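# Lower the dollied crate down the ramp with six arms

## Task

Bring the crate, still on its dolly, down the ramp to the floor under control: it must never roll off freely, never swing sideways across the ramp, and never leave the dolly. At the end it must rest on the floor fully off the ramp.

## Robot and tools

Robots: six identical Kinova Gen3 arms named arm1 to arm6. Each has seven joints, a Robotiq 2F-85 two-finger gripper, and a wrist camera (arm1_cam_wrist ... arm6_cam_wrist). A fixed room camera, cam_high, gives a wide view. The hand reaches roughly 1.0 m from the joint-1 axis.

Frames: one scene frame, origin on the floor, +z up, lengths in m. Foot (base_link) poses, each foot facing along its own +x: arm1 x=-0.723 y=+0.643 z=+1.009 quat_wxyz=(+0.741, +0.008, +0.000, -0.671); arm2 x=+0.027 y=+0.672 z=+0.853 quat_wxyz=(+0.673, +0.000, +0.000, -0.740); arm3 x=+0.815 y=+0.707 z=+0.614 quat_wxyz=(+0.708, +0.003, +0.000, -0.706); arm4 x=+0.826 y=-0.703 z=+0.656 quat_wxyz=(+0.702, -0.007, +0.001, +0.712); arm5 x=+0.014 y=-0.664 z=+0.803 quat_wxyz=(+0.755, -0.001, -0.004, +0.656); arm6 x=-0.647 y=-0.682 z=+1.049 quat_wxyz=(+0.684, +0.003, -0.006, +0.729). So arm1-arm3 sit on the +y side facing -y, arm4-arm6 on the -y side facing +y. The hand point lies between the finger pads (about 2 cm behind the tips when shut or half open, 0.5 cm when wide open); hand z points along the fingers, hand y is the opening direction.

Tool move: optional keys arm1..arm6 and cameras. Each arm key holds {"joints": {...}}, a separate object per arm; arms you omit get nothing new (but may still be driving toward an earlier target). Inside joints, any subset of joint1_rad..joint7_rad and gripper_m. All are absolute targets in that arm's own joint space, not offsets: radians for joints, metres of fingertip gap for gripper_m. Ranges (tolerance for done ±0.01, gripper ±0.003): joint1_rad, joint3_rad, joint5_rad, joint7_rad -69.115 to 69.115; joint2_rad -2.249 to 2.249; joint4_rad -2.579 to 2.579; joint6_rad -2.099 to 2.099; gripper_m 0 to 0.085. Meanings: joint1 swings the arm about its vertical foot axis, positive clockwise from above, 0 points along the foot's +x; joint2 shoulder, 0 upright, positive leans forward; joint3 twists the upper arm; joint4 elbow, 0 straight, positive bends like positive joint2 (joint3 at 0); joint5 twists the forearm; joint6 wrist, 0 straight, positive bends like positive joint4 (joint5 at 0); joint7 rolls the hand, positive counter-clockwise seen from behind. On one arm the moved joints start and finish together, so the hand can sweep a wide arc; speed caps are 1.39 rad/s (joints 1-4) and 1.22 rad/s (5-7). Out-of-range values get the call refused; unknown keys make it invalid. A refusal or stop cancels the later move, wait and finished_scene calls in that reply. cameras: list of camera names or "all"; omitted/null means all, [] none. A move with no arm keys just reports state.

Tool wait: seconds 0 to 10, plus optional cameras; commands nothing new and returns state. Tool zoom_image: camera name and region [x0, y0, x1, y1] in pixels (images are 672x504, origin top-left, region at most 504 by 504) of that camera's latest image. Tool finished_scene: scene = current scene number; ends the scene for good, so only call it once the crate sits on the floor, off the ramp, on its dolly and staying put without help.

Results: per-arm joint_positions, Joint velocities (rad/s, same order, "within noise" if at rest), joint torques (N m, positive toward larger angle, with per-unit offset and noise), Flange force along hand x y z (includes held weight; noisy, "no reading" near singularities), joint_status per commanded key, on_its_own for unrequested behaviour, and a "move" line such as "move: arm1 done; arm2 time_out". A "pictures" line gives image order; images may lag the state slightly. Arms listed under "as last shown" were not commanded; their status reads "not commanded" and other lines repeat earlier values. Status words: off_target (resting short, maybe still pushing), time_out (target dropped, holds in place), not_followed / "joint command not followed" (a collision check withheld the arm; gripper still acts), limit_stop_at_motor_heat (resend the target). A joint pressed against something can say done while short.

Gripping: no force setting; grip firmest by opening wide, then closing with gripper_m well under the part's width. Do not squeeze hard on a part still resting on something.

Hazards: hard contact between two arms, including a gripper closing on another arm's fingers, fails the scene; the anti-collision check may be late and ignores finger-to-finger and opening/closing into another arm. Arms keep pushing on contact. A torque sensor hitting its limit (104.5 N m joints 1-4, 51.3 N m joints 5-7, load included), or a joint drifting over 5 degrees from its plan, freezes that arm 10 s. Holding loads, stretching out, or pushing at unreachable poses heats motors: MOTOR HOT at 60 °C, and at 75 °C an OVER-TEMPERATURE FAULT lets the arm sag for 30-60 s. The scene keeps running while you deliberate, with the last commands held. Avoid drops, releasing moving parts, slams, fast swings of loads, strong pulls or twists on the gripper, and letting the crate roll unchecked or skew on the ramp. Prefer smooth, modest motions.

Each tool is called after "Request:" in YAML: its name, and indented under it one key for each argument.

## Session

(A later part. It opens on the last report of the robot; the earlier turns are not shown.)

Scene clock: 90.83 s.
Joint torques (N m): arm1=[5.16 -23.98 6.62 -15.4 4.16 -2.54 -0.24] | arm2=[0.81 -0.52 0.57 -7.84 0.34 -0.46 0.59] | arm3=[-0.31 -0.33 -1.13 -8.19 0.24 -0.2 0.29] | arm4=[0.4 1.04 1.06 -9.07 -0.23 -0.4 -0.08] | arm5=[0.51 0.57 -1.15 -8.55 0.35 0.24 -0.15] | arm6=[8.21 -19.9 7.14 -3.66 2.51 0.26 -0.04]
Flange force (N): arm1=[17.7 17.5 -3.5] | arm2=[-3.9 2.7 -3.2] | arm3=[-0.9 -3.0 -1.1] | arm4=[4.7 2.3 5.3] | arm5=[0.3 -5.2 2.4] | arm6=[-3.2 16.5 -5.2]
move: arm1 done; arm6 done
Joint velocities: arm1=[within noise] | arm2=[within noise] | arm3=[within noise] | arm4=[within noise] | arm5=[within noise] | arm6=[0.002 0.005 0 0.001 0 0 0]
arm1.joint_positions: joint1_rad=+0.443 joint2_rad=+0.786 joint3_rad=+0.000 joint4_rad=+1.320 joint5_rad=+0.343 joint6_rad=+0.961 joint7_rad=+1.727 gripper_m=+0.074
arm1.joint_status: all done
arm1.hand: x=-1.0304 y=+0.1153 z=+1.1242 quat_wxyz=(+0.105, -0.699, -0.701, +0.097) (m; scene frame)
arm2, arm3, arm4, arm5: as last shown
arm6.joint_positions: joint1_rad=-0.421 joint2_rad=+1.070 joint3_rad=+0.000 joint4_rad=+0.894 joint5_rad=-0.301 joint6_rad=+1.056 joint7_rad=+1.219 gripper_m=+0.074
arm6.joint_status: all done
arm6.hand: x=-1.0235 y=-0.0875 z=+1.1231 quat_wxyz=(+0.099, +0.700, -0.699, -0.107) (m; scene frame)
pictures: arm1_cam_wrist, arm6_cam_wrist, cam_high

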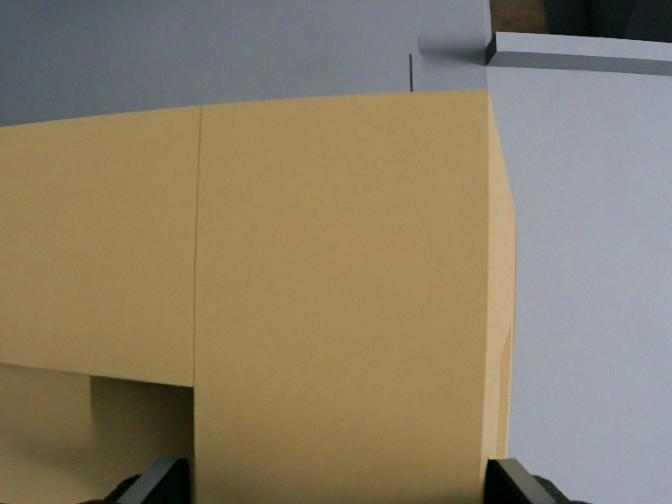

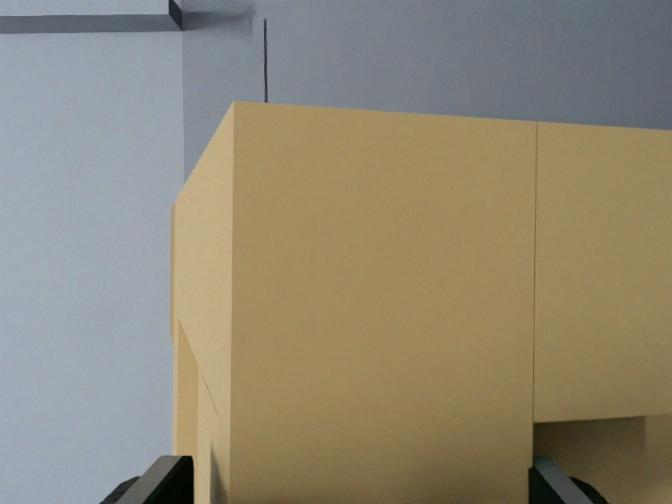

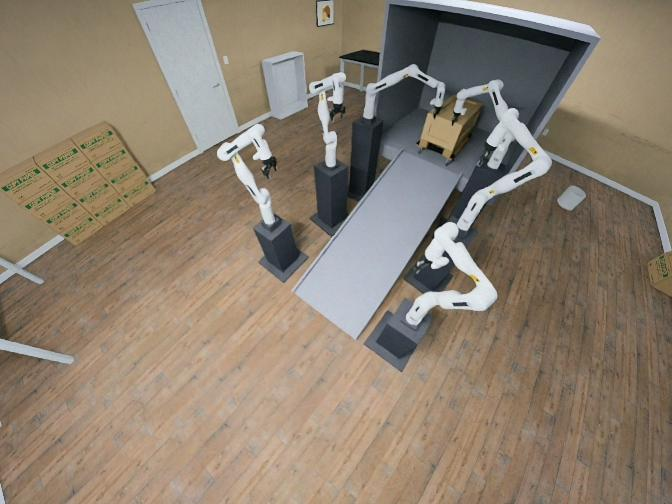

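Request:
move:
  arm6: {"joints":{"joint1_rad":-0.3517,"joint2_rad":1.0180,"joint4_rad":1.0155,"joint5_rad":-0.3216,"joint6_rad":1.0094,"joint7_rad":1.3143}}
  arm1: {"joints":{"joint1_rad":0.3569,"joint2_rad":0.7519,"joint4_rad":1.3951,"joint5_rad":0.3555,"joint6_rad":0.9478,"joint7_rad":1.6266}}
  cameras: ["arm1_cam_wrist","arm6_cam_wrist","cam_high"]

Request:
zoom_image:
  camera: "cam_high"
  region: [360, 60, 560, 210]

Scene clock: 94.00 s.
Joint torques (N m): arm1=[6.6 -20.12 7.47 -10.07 3.87 0.35 0.05] | arm2=[0.8 -0.52 0.57 -7.84 0.33 -0.42 0.63] | arm3=[-0.32 -0.34 -1.09 -8.27 0.21 -0.22 0.28] | arm4=[0.39 1 1.06 -9.06 -0.24 -0.42 -0.08] | arm5=[0.55 0.59 -1.22 -8.52 0.4 0.19 -0.16] | arm6=[1.26 -27.14 1.11 -8.09 -0.97 -0.44 0.02]
Flange force (N): arm1=[9.0 14.4 -5.7] | arm2=[-4.0 2.8 -3.0] | arm3=[-0.8 -2.9 -0.9] | arm4=[4.6 2.3 5.2] | arm5=[0.4 -5.4 2.2] | arm6=[-5.1 3.1 1.9]
move: arm1 done; arm6 done
Joint velocities: within noise
arm1.joint_positions: joint1_rad=+0.357 joint2_rad=+0.752 joint3_rad=+0.000 joint4_rad=+1.395 joint5_rad=+0.355 joint6_rad=+0.948 joint7_rad=+1.627 gripper_m=+0.074
arm1.joint_status: all done
arm1.hand: x=-0.9794 y=+0.1152 z=+1.1238 quat_wxyz=(+0.104, -0.699, -0.701, +0.096) (m; scene frame)
arm2, arm3, arm4, arm5: as last shown
arm6.joint_positions: joint1_rad=-0.351 joint2_rad=+1.018 joint3_rad=+0.001 joint4_rad=+1.016 joint5_rad=-0.321 joint6_rad=+1.010 joint7_rad=+1.314 gripper_m=+0.074
arm6.joint_status: all done
arm6.hand: x=-0.9731 y=-0.0876 z=+1.1223 quat_wxyz=(+0.098, +0.700, -0.699, -0.107) (m; scene frame)
pictures: arm1_cam_wrist, arm6_cam_wrist, cam_high

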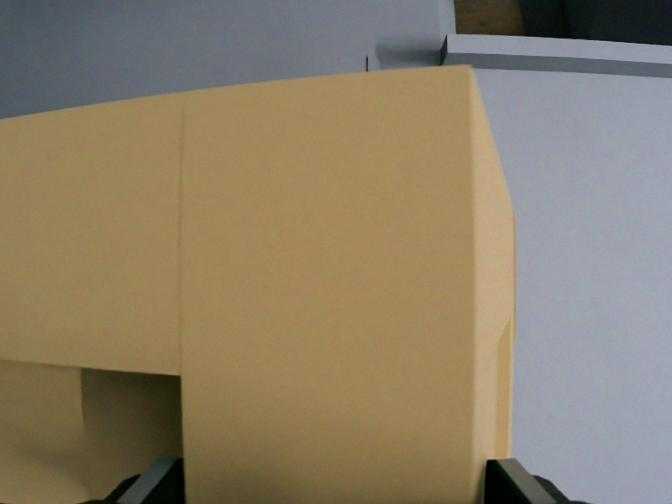

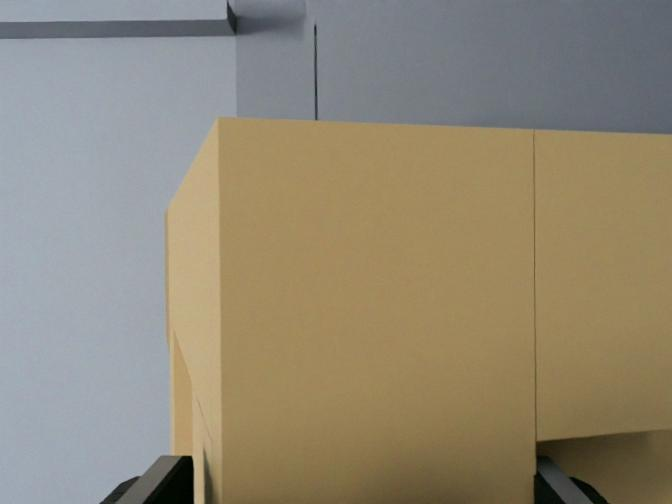

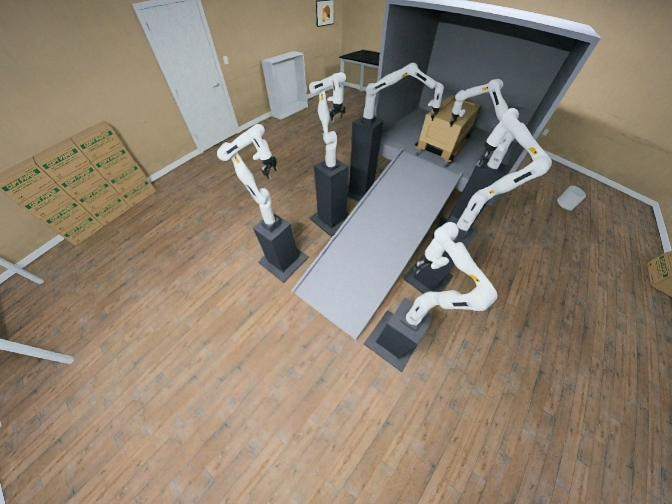

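Scaled by 2.520 from the camera's 672x504 image, which has a finer 960x720 frame.

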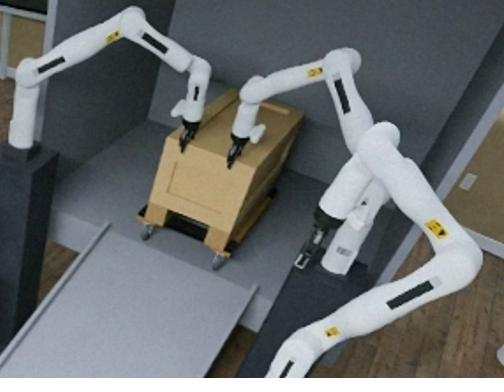

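Request:
move:
  arm6: {"joints":{"joint1_rad":-0.2810,"joint2_rad":0.9927,"joint4_rad":1.1099,"joint5_rad":-0.3415,"joint6_rad":0.9643,"joint7_rad":1.4118}}
  arm1: {"joints":{"joint1_rad":0.2672,"joint2_rad":0.7401,"joint4_rad":1.4582,"joint5_rad":0.3690,"joint6_rad":0.9261,"joint7_rad":1.5182}}
  cameras: ["arm1_cam_wrist","arm6_cam_wrist","cam_high"]

Request:
zoom_image:
  camera: "cam_high"
  region: [360, 60, 560, 210]

Scene clock: 98.17 s.
Joint torques (N m): arm1=[-2.83 12.13 -6.64 0.79 -4.64 -5.12 0.56] | arm2=[0.72 -0.49 0.65 -7.8 0.34 -0.38 0.62] | arm3=[-0.3 -0.31 -1.06 -8.25 0.23 -0.2 0.29] | arm4=[0.37 1.02 1.08 -9.02 -0.21 -0.43 -0.09] | arm5=[0.47 0.59 -1.17 -8.65 0.31 0.26 -0.18] | arm6=[-4.93 43.11 5.13 19.06 6.5 -2.6 -0.39]
Flange force (N): arm1=[24.3 -14.6 -61.1] | arm2=[-4.1 3.1 -3.1] | arm3=[-0.8 -2.8 -0.9] | arm4=[4.6 2.4 5.0] | arm5=[0.4 -5.4 2.9] | arm6=[7.7 18.8 -108.2]
move: arm1 done; arm6 done
Joint velocities: within noise
arm1.joint_positions: joint1_rad=+0.267 joint2_rad=+0.740 joint3_rad=+0.000 joint4_rad=+1.458 joint5_rad=+0.369 joint6_rad=+0.926 joint7_rad=+1.518 gripper_m=+0.074
arm1.joint_status: all done
arm1.hand: x=-0.9299 y=+0.1154 z=+1.1145 quat_wxyz=(+0.105, -0.699, -0.701, +0.097) (m; scene frame)
arm2, arm3, arm4, arm5: as last shown
arm6.joint_positions: joint1_rad=-0.281 joint2_rad=+0.992 joint3_rad=+0.000 joint4_rad=+1.110 joint5_rad=-0.342 joint6_rad=+0.964 joint7_rad=+1.412 gripper_m=+0.074
arm6.joint_status: all done
arm6.hand: x=-0.9260 y=-0.0875 z=+1.1132 quat_wxyz=(+0.099, +0.700, -0.699, -0.108) (m; scene frame)
pictures: arm1_cam_wrist, arm6_cam_wrist, cam_high

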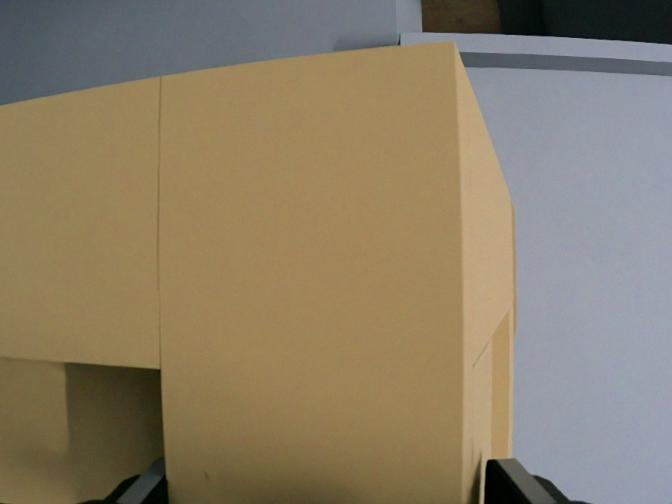

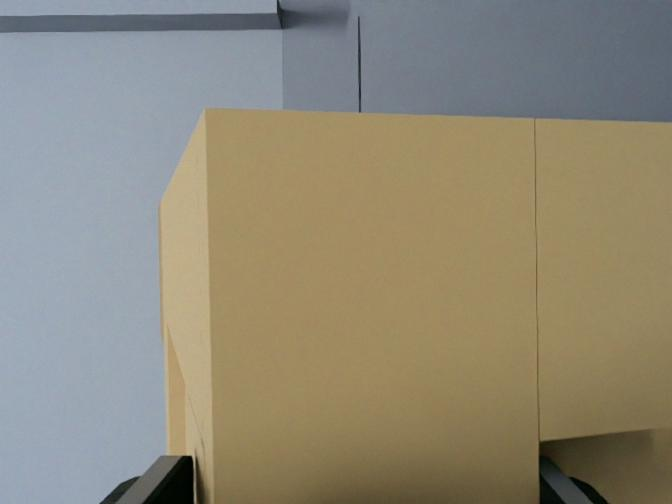

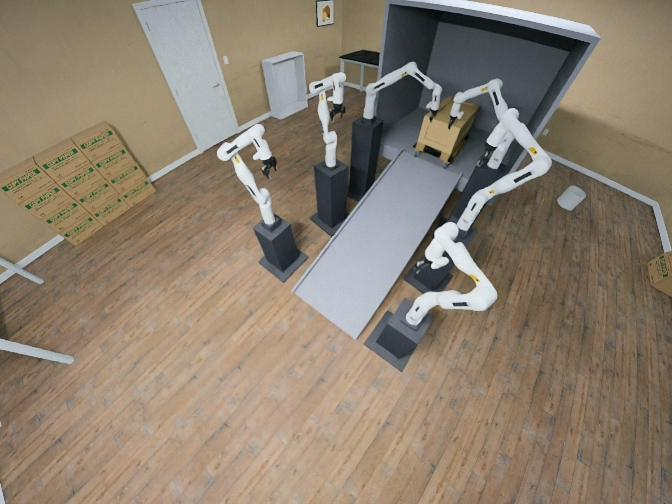

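Scaled by 2.520 from the camera's 672x504 image, which has a finer 960x720 frame.

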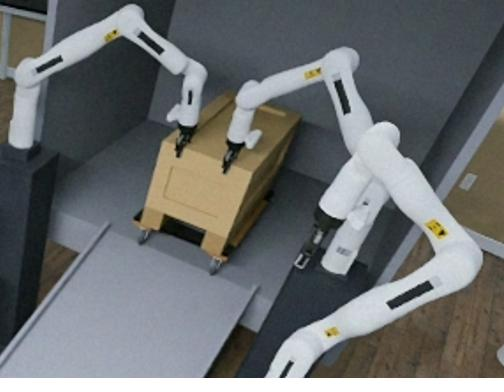

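Request:
move:
  arm6: {"joints":{"joint1_rad":-0.2810,"joint2_rad":0.9794,"joint4_rad":1.1036,"joint5_rad":-0.3371,"joint6_rad":0.9827,"joint7_rad":1.4038}}
  arm1: {"joints":{"joint1_rad":0.2672,"joint2_rad":0.7252,"joint4_rad":1.4471,"joint5_rad":0.3622,"joint6_rad":0.9501,"joint7_rad":1.5296}}
  cameras: ["arm1_cam_wrist","arm6_cam_wrist"]

Scene clock: 100.73 s.
Joint torques (N m): arm1=[1.89 -23.41 3.7 -12.9 2.5 -0.79 -0.14] | arm2=[0.73 -0.6 0.65 -7.85 0.33 -0.42 0.66] | arm3=[-0.32 -0.36 -1.07 -8.24 0.23 -0.23 0.31] | arm4=[0.36 1.03 1.1 -9.02 -0.23 -0.42 -0.09] | arm5=[0.46 0.61 -1.16 -8.51 0.33 0.26 -0.15] | arm6=[-3.94 -28.93 -3.54 -10.47 -3.54 -1.04 0.04]
Flange force (N): arm1=[14.0 8.4 2.6] | arm2=[-4.3 3.2 -3.1] | arm3=[-0.9 -2.7 -1.1] | arm4=[4.6 2.4 5.1] | arm5=[0.3 -5.2 2.4] | arm6=[-3.3 -6.9 1.7]
move: arm1 done; arm6 done
Joint velocities: within noise
arm1.joint_positions: joint1_rad=+0.267 joint2_rad=+0.725 joint3_rad=+0.000 joint4_rad=+1.447 joint5_rad=+0.362 joint6_rad=+0.950 joint7_rad=+1.530 gripper_m=+0.074
arm1.joint_status: all done
arm1.hand: x=-0.9300 y=+0.1152 z=+1.1253 quat_wxyz=(+0.104, -0.699, -0.701, +0.097) (m; scene frame)
arm2, arm3, arm4, arm5: as last shown
arm6.joint_positions: joint1_rad=-0.281 joint2_rad=+0.980 joint3_rad=+0.000 joint4_rad=+1.104 joint5_rad=-0.337 joint6_rad=+0.983 joint7_rad=+1.404 gripper_m=+0.074
arm6.joint_status: all done
arm6.hand: x=-0.9259 y=-0.0878 z=+1.1226 quat_wxyz=(+0.099, +0.700, -0.699, -0.107) (m; scene frame)
pictures: arm1_cam_wrist, arm6_cam_wrist

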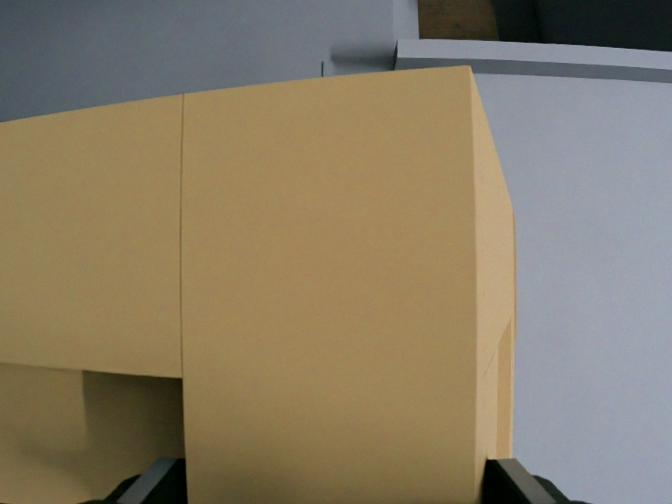

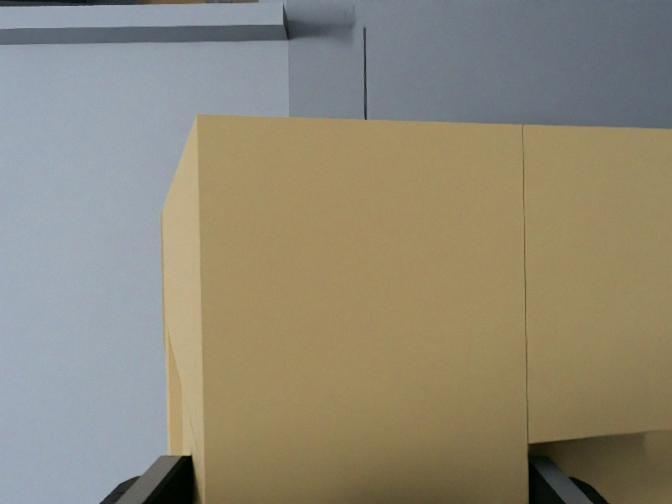

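Request:
move:
  arm6: {"joints":{"joint1_rad":-0.2053,"joint2_rad":0.9529,"joint4_rad":1.1710,"joint5_rad":-0.3498,"joint6_rad":0.9662,"joint7_rad":1.4948}}
  arm1: {"joints":{"joint1_rad":0.1742,"joint2_rad":0.7128,"joint4_rad":1.4844,"joint5_rad":0.3655,"joint6_rad":0.9542,"joint7_rad":1.4317}}
  cameras: ["arm1_cam_wrist","arm6_cam_wrist","cam_high"]

Request:
zoom_image:
  camera: "cam_high"
  region: [360, 60, 560, 210]

Scene clock: 103.83 s.
Joint torques (N m): arm1=[6.21 -21.89 7.64 -11.52 4.29 0.08 -0.13] | arm2=[0.78 -0.53 0.62 -7.82 0.3 -0.48 0.6] | arm3=[-0.26 -0.38 -1.09 -8.21 0.22 -0.22 0.31] | arm4=[0.39 1.02 1.11 -9.05 -0.23 -0.41 -0.06] | arm5=[0.49 0.61 -1.22 -8.51 0.41 0.24 -0.17] | arm6=[-9.77 -29.03 -8.9 -13.22 -6.34 -2.52 0.2]
Flange force (N): arm1=[11.8 14.0 -1.3] | arm2=[-4.0 2.8 -3.3] | arm3=[-1.0 -2.8 -1.2] | arm4=[4.6 2.5 5.2] | arm5=[0.4 -5.3 2.3] | arm6=[1.7 -17.7 -3.2]
move: arm1 done; arm6 done
Joint velocities: arm1=[within noise] | arm2=[within noise] | arm3=[within noise] | arm4=[within noise] | arm5=[within noise] | arm6=[-0.004 0 -0.004 -0.003 -0.005 -0.001 0]
arm1.joint_positions: joint1_rad=+0.174 joint2_rad=+0.713 joint3_rad=+0.000 joint4_rad=+1.485 joint5_rad=+0.365 joint6_rad=+0.954 joint7_rad=+1.432 gripper_m=+0.074
arm1.joint_status: all done
arm1.hand: x=-0.8797 y=+0.1155 z=+1.1229 quat_wxyz=(+0.105, -0.699, -0.701, +0.096) (m; scene frame)
arm2, arm3, arm4, arm5: as last shown
arm6.joint_positions: joint1_rad=-0.205 joint2_rad=+0.953 joint3_rad=+0.000 joint4_rad=+1.171 joint5_rad=-0.350 joint6_rad=+0.966 joint7_rad=+1.495 gripper_m=+0.074
arm6.joint_status: all done
arm6.hand: x=-0.8767 y=-0.0877 z=+1.1208 quat_wxyz=(+0.099, +0.700, -0.699, -0.107) (m; scene frame)
pictures: arm1_cam_wrist, arm6_cam_wrist, cam_high

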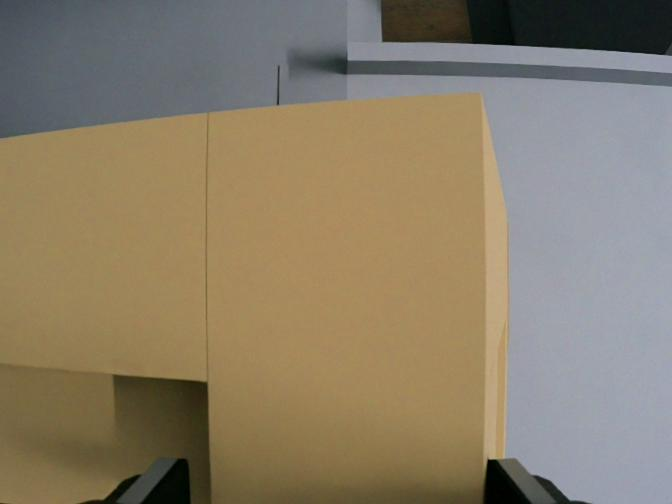

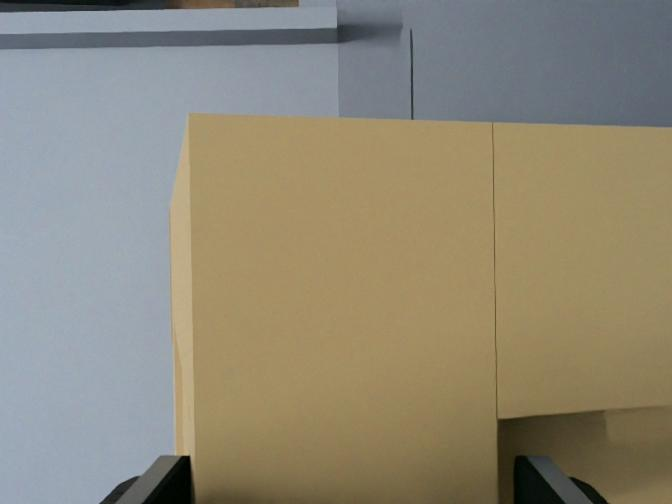

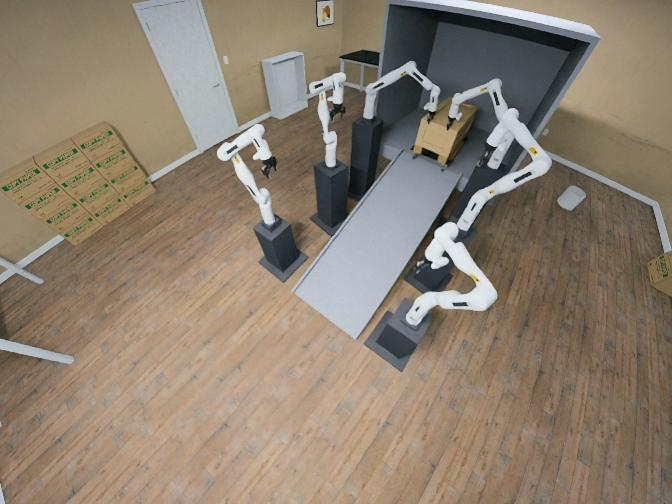

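Scaled by 2.520 from the camera's 672x504 image, which has a finer 960x720 frame.

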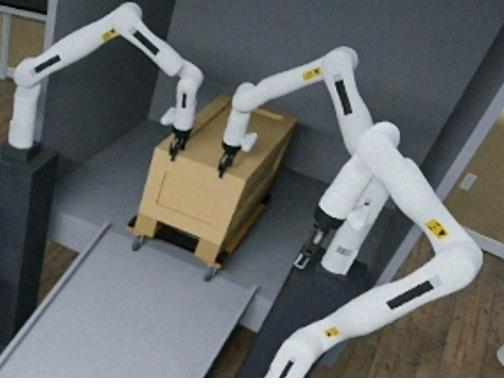

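Request:
move:
  arm6: {"joints":{"joint1_rad":-0.1134,"joint2_rad":0.9590,"joint4_rad":1.2335,"joint5_rad":-0.3676,"joint6_rad":0.9288,"joint7_rad":1.6125}}
  arm1: {"joints":{"joint1_rad":0.0606,"joint2_rad":0.7390,"joint4_rad":1.5215,"joint5_rad":0.3739,"joint6_rad":0.9273,"joint7_rad":1.2995}}
  cameras: ["arm1_cam_wrist","arm6_cam_wrist","cam_high"]

Request:
zoom_image:
  camera: "cam_high"
  region: [360, 60, 560, 210]

Scene clock: 108.53 s.
Joint torques (N m): arm1=[-0.28 -20.61 1.32 -8.96 0.98 0.64 0] | arm2=[0.78 -0.46 0.63 -7.83 0.37 -0.43 0.64] | arm3=[-0.29 -0.37 -1.08 -8.24 0.22 -0.21 0.29] | arm4=[0.37 0.99 1.11 -9.05 -0.23 -0.41 -0.07] | arm5=[0.6 0.52 -1.17 -8.6 0.42 0.23 -0.09] | arm6=[-15.29 -19.89 -13.75 -8.26 -7.89 -0.95 0.14]
Flange force (N): arm1=[9.2 0.3 1.7] | arm2=[-3.9 3.1 -3.1] | arm3=[-0.9 -2.8 -1.0] | arm4=[4.6 2.5 5.2] | arm5=[0.2 -5.0 2.5] | arm6=[-0.1 -22.0 -18.7]
move: arm1 done; arm6 done
Joint velocities: within noise
arm1.joint_positions: joint1_rad=+0.061 joint2_rad=+0.739 joint3_rad=+0.000 joint4_rad=+1.522 joint5_rad=+0.374 joint6_rad=+0.927 joint7_rad=+1.299 gripper_m=+0.074
arm1.joint_status: all done
arm1.hand: x=-0.8199 y=+0.1156 z=+1.1005 quat_wxyz=(+0.105, -0.699, -0.701, +0.097) (m; scene frame)
arm2, arm3, arm4, arm5: as last shown
arm6.joint_positions: joint1_rad=-0.113 joint2_rad=+0.959 joint3_rad=+0.000 joint4_rad=+1.234 joint5_rad=-0.368 joint6_rad=+0.929 joint7_rad=+1.613 gripper_m=+0.074
arm6.joint_status: all done
arm6.hand: x=-0.8198 y=-0.0875 z=+1.1011 quat_wxyz=(+0.099, +0.700, -0.699, -0.108) (m; scene frame)
pictures: arm1_cam_wrist, arm6_cam_wrist, cam_high

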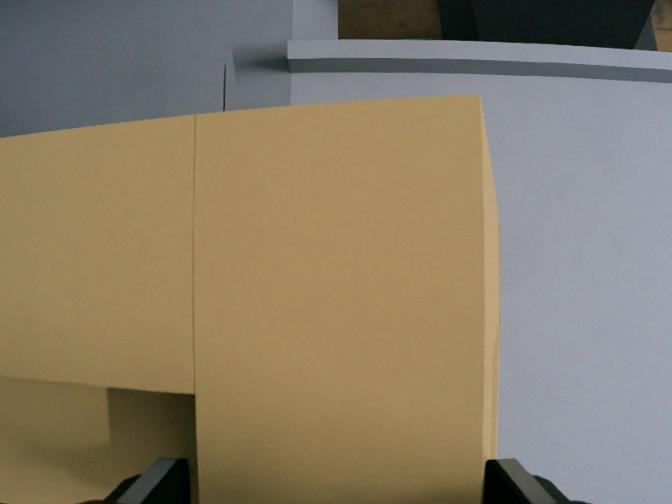

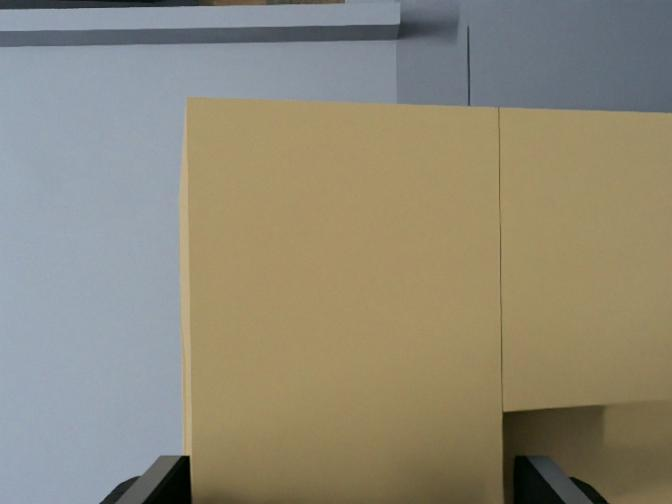

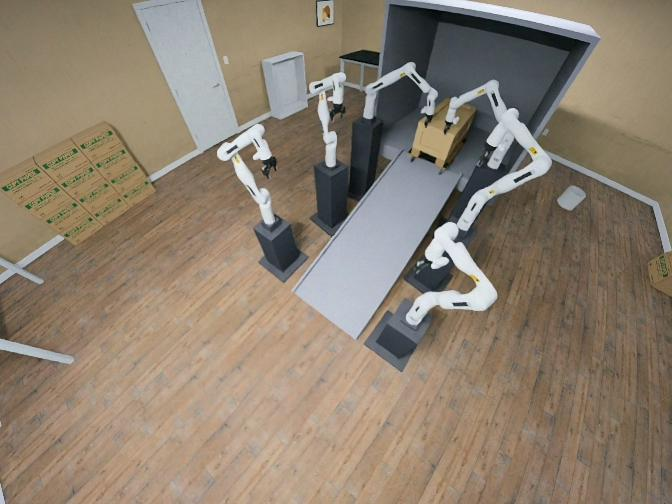

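Scaled by 2.520 from the camera's 672x504 image, which has a finer 960x720 frame.

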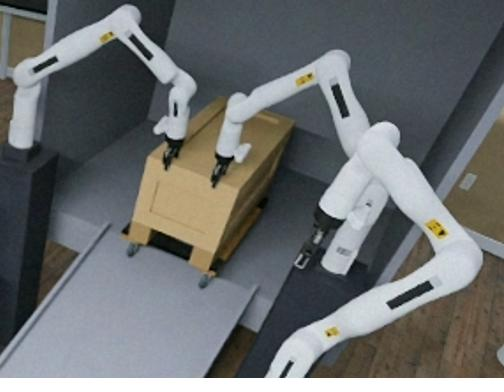

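Request:
move:
  arm6: {"joints":{"joint1_rad":0.0265,"joint2_rad":0.9784,"joint4_rad":1.2674,"joint5_rad":-0.3762,"joint6_rad":0.9197,"joint7_rad":1.7672}}
  arm1: {"joints":{"joint1_rad":-0.0899,"joint2_rad":0.7813,"joint4_rad":1.5158,"joint5_rad":0.3650,"joint6_rad":0.9350,"joint7_rad":1.1505}}
  cameras: ["arm1_cam_wrist","arm6_cam_wrist","cam_high"]

Request:
zoom_image:
  camera: "cam_high"
  region: [360, 60, 560, 210]

Scene clock: 111.33 s.
Joint torques (N m): arm1=[6.29 -19.74 7.81 -4.25 3.38 4.24 0.21] | arm2=[0.77 -0.43 0.54 -7.91 0.36 -0.4 0.57] | arm3=[-0.32 -0.33 -1.06 -8.2 0.21 -0.21 0.31] | arm4=[0.39 1.02 1.11 -9.06 -0.22 -0.43 -0.08] | arm5=[0.51 0.5 -1.23 -8.54 0.43 0.26 -0.14] | arm6=[-7.56 -25.69 -7.33 -5.23 -4.63 2.39 -0.15]
Flange force (N): arm1=[2.0 11.6 -0.7] | arm2=[-3.7 2.7 -2.6] | arm3=[-0.9 -2.7 -1.2] | arm4=[4.7 2.5 5.2] | arm5=[0.2 -5.3 2.4] | arm6=[-9.5 -13.2 0.2]
move: arm1 done; arm6 done
Joint velocities: within noise
arm1.joint_positions: joint1_rad=-0.090 joint2_rad=+0.781 joint3_rad=+0.000 joint4_rad=+1.516 joint5_rad=+0.365 joint6_rad=+0.935 joint7_rad=+1.151 gripper_m=+0.074
arm1.joint_status: all done
arm1.hand: x=-0.7397 y=+0.1159 z=+1.0805 quat_wxyz=(+0.105, -0.699, -0.701, +0.097) (m; scene frame)
arm2, arm3, arm4, arm5: as last shown
arm6.joint_positions: joint1_rad=+0.026 joint2_rad=+0.978 joint3_rad=+0.000 joint4_rad=+1.267 joint5_rad=-0.376 joint6_rad=+0.920 joint7_rad=+1.767 gripper_m=+0.074
arm6.joint_status: all done
arm6.hand: x=-0.7360 y=-0.0872 z=+1.0814 quat_wxyz=(+0.099, +0.700, -0.699, -0.108) (m; scene frame)
pictures: arm1_cam_wrist, arm6_cam_wrist, cam_high

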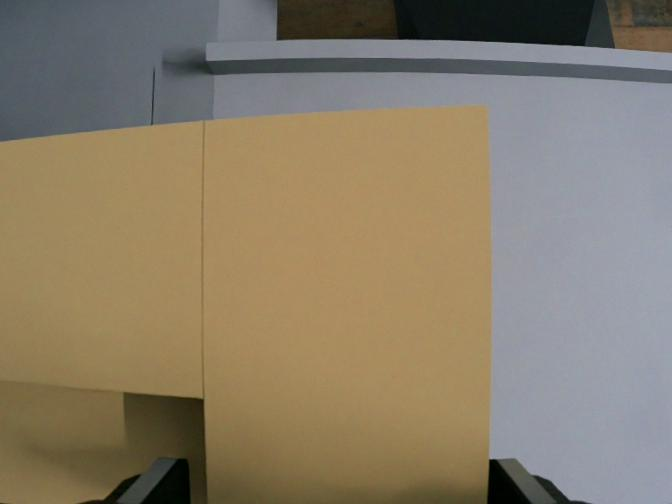

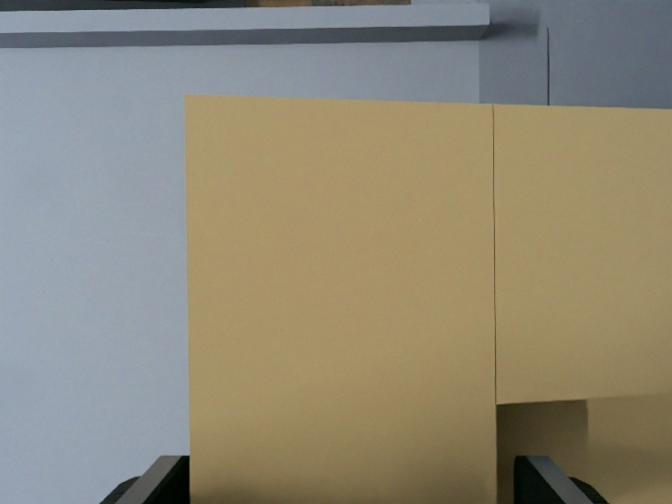

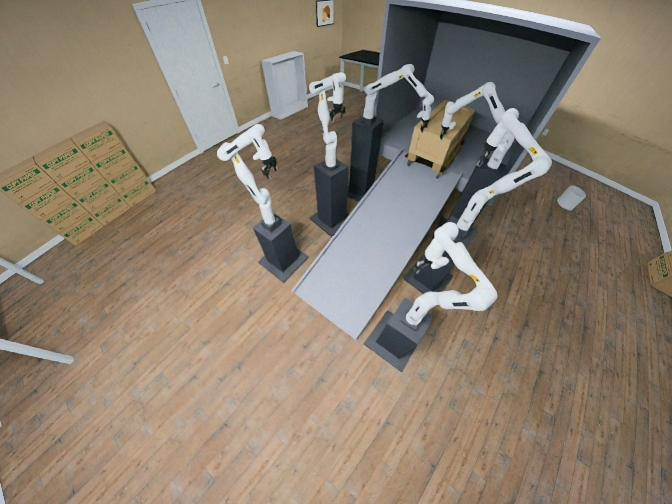

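Scaled by 2.520 from the camera's 672x504 image, which has a finer 960x720 frame.

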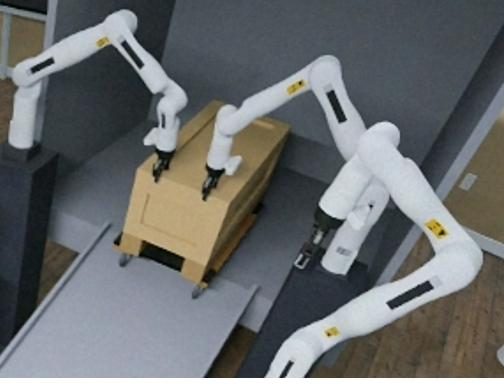

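Request:
move:
  arm6: {"joints":{"joint1_rad":0.1771,"joint2_rad":1.0335,"joint4_rad":1.2383,"joint5_rad":-0.3687,"joint6_rad":0.9376,"joint7_rad":1.9144}}
  arm1: {"joints":{"joint1_rad":-0.2503,"joint2_rad":0.8616,"joint4_rad":1.4494,"joint5_rad":0.3413,"joint6_rad":0.9628,"joint7_rad":1.0066}}
  cameras: ["arm1_cam_wrist","arm6_cam_wrist","cam_high"]

Request:
zoom_image:
  camera: "cam_high"
  region: [360, 60, 560, 210]

Scene clock: 118.23 s.
Joint torques (N m): arm1=[4.84 -19.68 6.37 -3.6 2.62 4.17 0.18] | arm2=[0.67 -0.5 0.58 -7.81 0.3 -0.44 0.62] | arm3=[-0.34 -0.38 -1.09 -8.22 0.22 -0.21 0.31] | arm4=[0.4 1 1.08 -9.04 -0.23 -0.41 -0.05] | arm5=[0.51 0.63 -1.2 -8.51 0.36 0.23 -0.14] | arm6=[-7.79 -22.02 -7.31 -2.1 -4.33 3.44 -0.16]
Flange force (N): arm1=[3.0 8.1 -1.3] | arm2=[-4.0 2.9 -3.2] | arm3=[-1.0 -2.8 -1.1] | arm4=[4.6 2.4 5.1] | arm5=[0.4 -5.3 2.3] | arm6=[-10.6 -13.6 -4.8]
move: arm1 done; arm6 done
Joint velocities: within noise
arm1.joint_positions: joint1_rad=-0.250 joint2_rad=+0.862 joint3_rad=+0.000 joint4_rad=+1.449 joint5_rad=+0.341 joint6_rad=+0.963 joint7_rad=+1.007 gripper_m=+0.074
arm1.joint_status: all done
arm1.hand: x=-0.6492 y=+0.1161 z=+1.0535 quat_wxyz=(+0.104, -0.699, -0.701, +0.097) (m; scene frame)
arm2.joint_positions: joint1_rad=+0.089 joint2_rad=-0.456 joint3_rad=-0.049 joint4_rad=+1.507 joint5_rad=+0.013 joint6_rad=+1.981 joint7_rad=+1.787 gripper_m=+0.085
arm2.joint_status: not commanded
arm2.hand: x=-0.0135 y=+0.5556 z=+1.3622 quat_wxyz=(-0.017, -0.680, -0.731, +0.054) (m; scene frame)
arm3.joint_positions: joint1_rad=+0.428 joint2_rad=-0.420 joint3_rad=-0.114 joint4_rad=+1.539 joint5_rad=-0.034 joint6_rad=+1.985 joint7_rad=+1.341 gripper_m=+0.085
arm3.joint_status: not commanded
arm3.hand: x=+0.7696 y=+0.5907 z=+1.1089 quat_wxyz=(-0.006, -0.869, -0.495, +0.016) (m; scene frame)
arm4.joint_positions: joint1_rad=-0.423 joint2_rad=-0.413 joint3_rad=-0.036 joint4_rad=+1.450 joint5_rad=-0.024 joint6_rad=+1.972 joint7_rad=+1.392 gripper_m=+0.085
arm4.joint_status: not commanded
arm4.hand: x=+0.7699 y=-0.5637 z=+1.1754 quat_wxyz=(-0.024, +0.804, -0.591, -0.054) (m; scene frame)
arm5.joint_positions: joint1_rad=+0.195 joint2_rad=-0.443 joint3_rad=-0.118 joint4_rad=+1.573 joint5_rad=-0.027 joint6_rad=+2.023 joint7_rad=+1.548 gripper_m=+0.085
arm5.joint_status: not commanded
arm5.hand: x=+0.0397 y=-0.5707 z=+1.2910 quat_wxyz=(-0.007, +0.618, -0.786, +0.015) (m; scene frame)
arm6.joint_positions: joint1_rad=+0.177 joint2_rad=+1.034 joint3_rad=+0.000 joint4_rad=+1.238 joint5_rad=-0.369 joint6_rad=+0.938 joint7_rad=+1.914 gripper_m=+0.074
arm6.joint_status: all done
arm6.hand: x=-0.6457 y=-0.0867 z=+1.0559 quat_wxyz=(+0.099, +0.700, -0.699, -0.108) (m; scene frame)
pictures: arm1_cam_wrist, arm6_cam_wrist, cam_high

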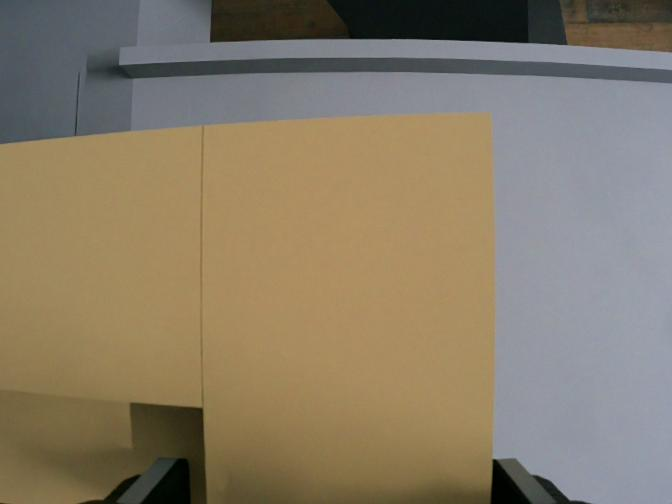

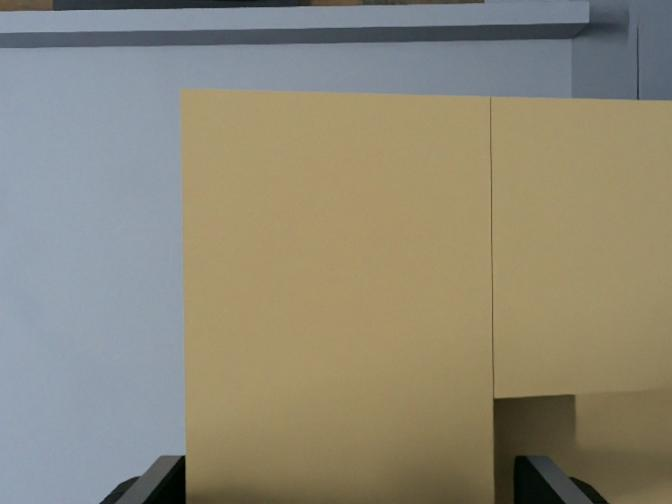

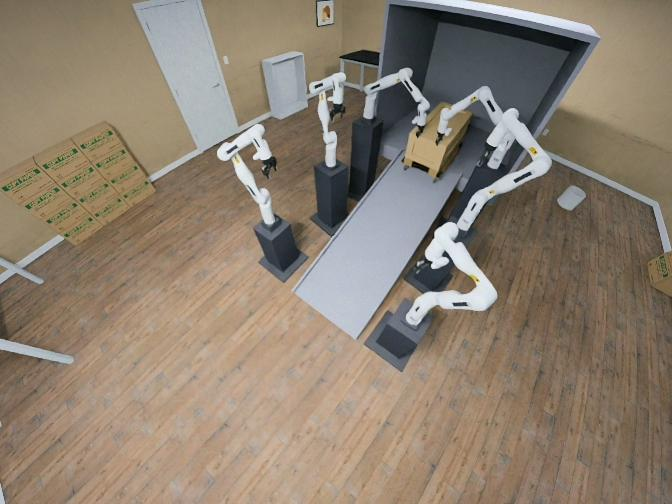

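Scaled by 2.520 from the camera's 672x504 image, which has a finer 960x720 frame.

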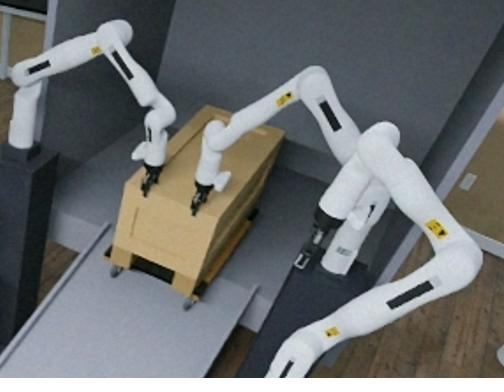

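Request:
move:
  arm6: {"joints":{"joint1_rad":0.3374,"joint2_rad":1.1237,"joint4_rad":1.1217,"joint5_rad":-0.3399,"joint6_rad":1.0054,"joint7_rad":2.0437}}
  arm1: {"joints":{"joint1_rad":-0.4100,"joint2_rad":0.9743,"joint4_rad":1.2934,"joint5_rad":0.3002,"joint6_rad":1.0418,"joint7_rad":0.8875}}
  cameras: ["arm1_cam_wrist","arm6_cam_wrist","cam_high"]

Request:
zoom_image:
  camera: "cam_high"
  region: [360, 60, 560, 210]

Scene clock: 121.83 s.
Joint torques (N m): arm1=[5.09 -21.49 6.42 -3.11 2.75 4.97 0.18] | arm2=[0.77 -0.53 0.6 -7.91 0.31 -0.44 0.61] | arm3=[-0.29 -0.36 -1.1 -8.23 0.2 -0.22 0.28] | arm4=[0.39 1.02 1.07 -9.08 -0.22 -0.43 -0.09] | arm5=[0.52 0.59 -1.18 -8.57 0.31 0.24 -0.13] | arm6=[-8.31 -27.21 -7.95 -1.81 -4.81 5.27 -0.25]
Flange force (N): arm1=[3.1 8.6 0.4] | arm2=[-4.0 2.9 -2.9] | arm3=[-0.9 -2.9 -1.1] | arm4=[4.7 2.3 5.2] | arm5=[0.4 -5.3 2.5] | arm6=[-13.9 -19.8 4.1]
move: arm1 done; arm6 done
Joint velocities: within noise
arm1.joint_positions: joint1_rad=-0.410 joint2_rad=+0.974 joint3_rad=+0.000 joint4_rad=+1.293 joint5_rad=+0.300 joint6_rad=+1.042 joint7_rad=+0.888 gripper_m=+0.074
arm1.joint_status: all done
arm1.hand: x=-0.5488 y=+0.1165 z=+1.0272 quat_wxyz=(+0.104, -0.699, -0.701, +0.097) (m; scene frame)
arm2, arm3, arm4, arm5: as last shown
arm6.joint_positions: joint1_rad=+0.337 joint2_rad=+1.124 joint3_rad=+0.000 joint4_rad=+1.122 joint5_rad=-0.340 joint6_rad=+1.005 joint7_rad=+2.044 gripper_m=+0.074
arm6.joint_status: all done
arm6.hand: x=-0.5456 y=-0.0865 z=+1.0292 quat_wxyz=(+0.099, +0.700, -0.699, -0.108) (m; scene frame)
pictures: arm1_cam_wrist, arm6_cam_wrist, cam_high

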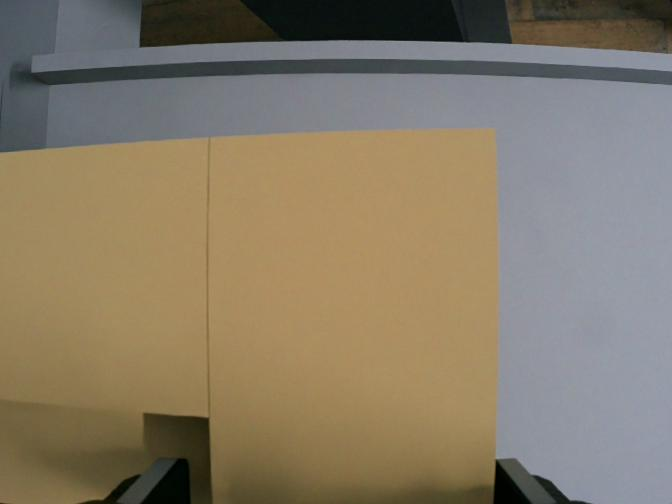

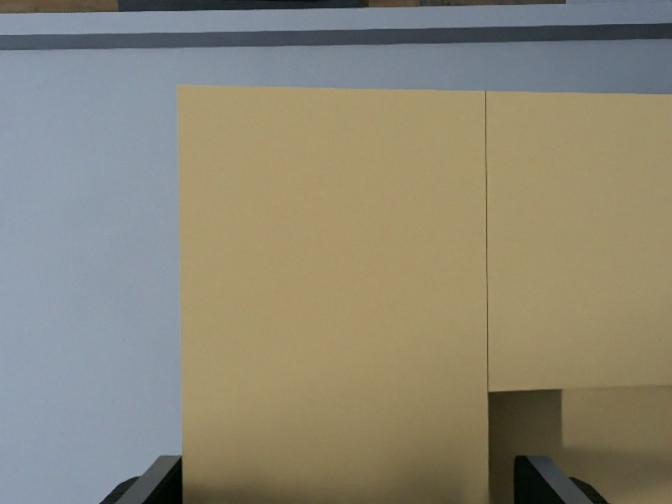

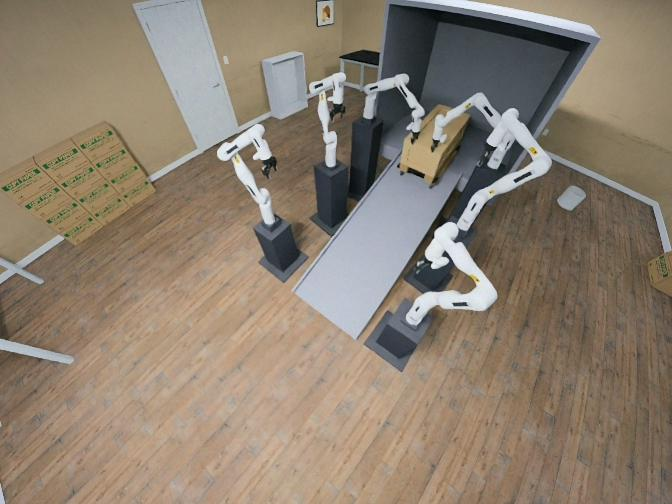

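Scaled by 2.520 from the camera's 672x504 image, which has a finer 960x720 frame.

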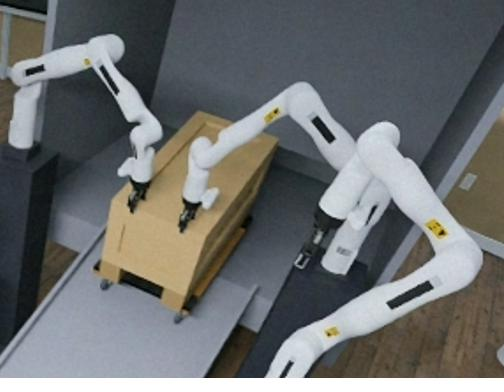

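Request:
move:
  arm6: {"joints":{"joint1_rad":0.4697,"joint2_rad":1.2383,"joint4_rad":0.9262,"joint5_rad":-0.3037,"joint6_rad":1.1159,"joint7_rad":2.1302}}
  arm1: {"joints":{"joint1_rad":-0.5339,"joint2_rad":1.1062,"joint4_rad":1.0686,"joint5_rad":0.2603,"joint6_rad":1.1582,"joint7_rad":0.8101}}
  cameras: ["arm1_cam_wrist","arm6_cam_wrist","cam_high"]

Request:
zoom_image:
  camera: "cam_high"
  region: [360, 80, 530, 210]

Scene clock: 125.23 s.
Joint torques (N m): arm1=[5.05 -23.94 6.08 -3.99 2.87 5.17 0.13] | arm2=[0.8 -0.56 0.54 -7.96 0.28 -0.45 0.61] | arm3=[-0.3 -0.35 -1.12 -8.2 0.19 -0.2 0.29] | arm4=[0.39 1.01 1.08 -9.03 -0.21 -0.41 -0.07] | arm5=[0.54 0.55 -1.12 -8.58 0.37 0.26 -0.12] | arm6=[-11.54 -28.62 -9.87 -3.99 -6.47 4.1 0.02]
Flange force (N): arm1=[5.1 7.2 2.3] | arm2=[-3.9 2.6 -2.7] | arm3=[-1.0 -3.0 -1.1] | arm4=[4.6 2.4 5.1] | arm5=[0.2 -5.0 2.6] | arm6=[-6.7 -24.0 1.1]
move: arm1 done; arm6 done
Joint velocities: within noise
arm1.joint_positions: joint1_rad=-0.534 joint2_rad=+1.106 joint3_rad=+0.000 joint4_rad=+1.069 joint5_rad=+0.260 joint6_rad=+1.158 joint7_rad=+0.810 gripper_m=+0.074
arm1.joint_status: all done
arm1.hand: x=-0.4584 y=+0.1168 z=+1.0037 quat_wxyz=(+0.104, -0.699, -0.701, +0.097) (m; scene frame)
arm2, arm3, arm4, arm5: as last shown
arm6.joint_positions: joint1_rad=+0.470 joint2_rad=+1.238 joint3_rad=+0.000 joint4_rad=+0.926 joint5_rad=-0.304 joint6_rad=+1.116 joint7_rad=+2.130 gripper_m=+0.074
arm6.joint_status: all done
arm6.hand: x=-0.4553 y=-0.0862 z=+1.0054 quat_wxyz=(+0.099, +0.700, -0.699, -0.107) (m; scene frame)
pictures: arm1_cam_wrist, arm6_cam_wrist, cam_high

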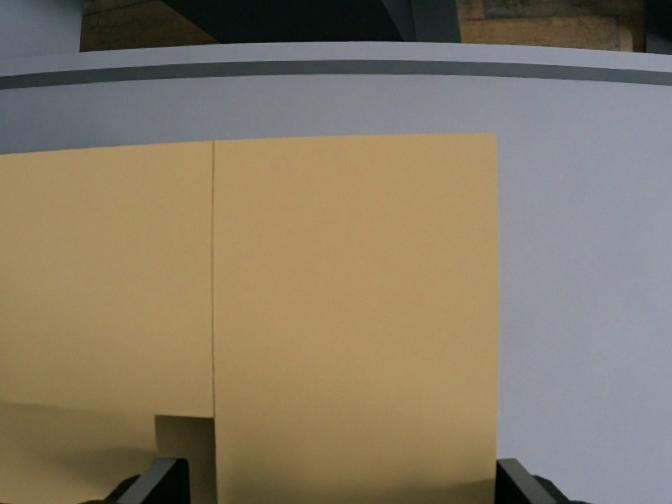

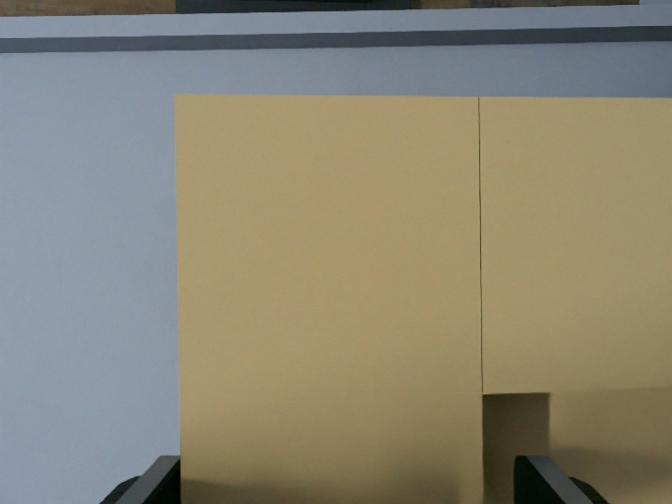

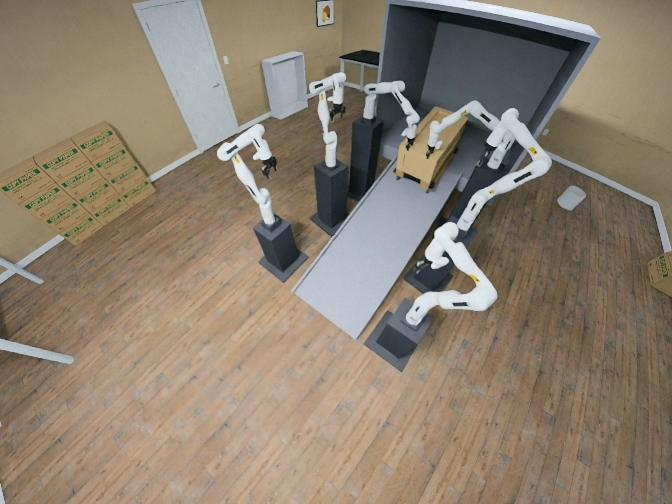

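Scaled by 2.965 from the camera's 672x504 image, which has a finer 960x720 frame.

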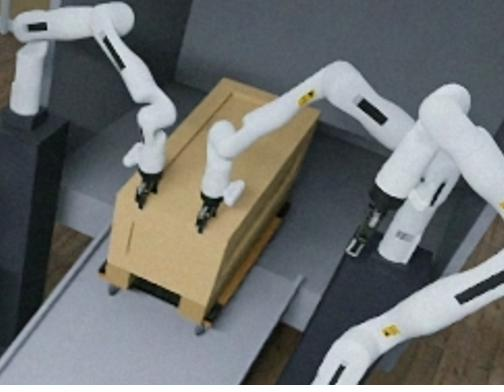

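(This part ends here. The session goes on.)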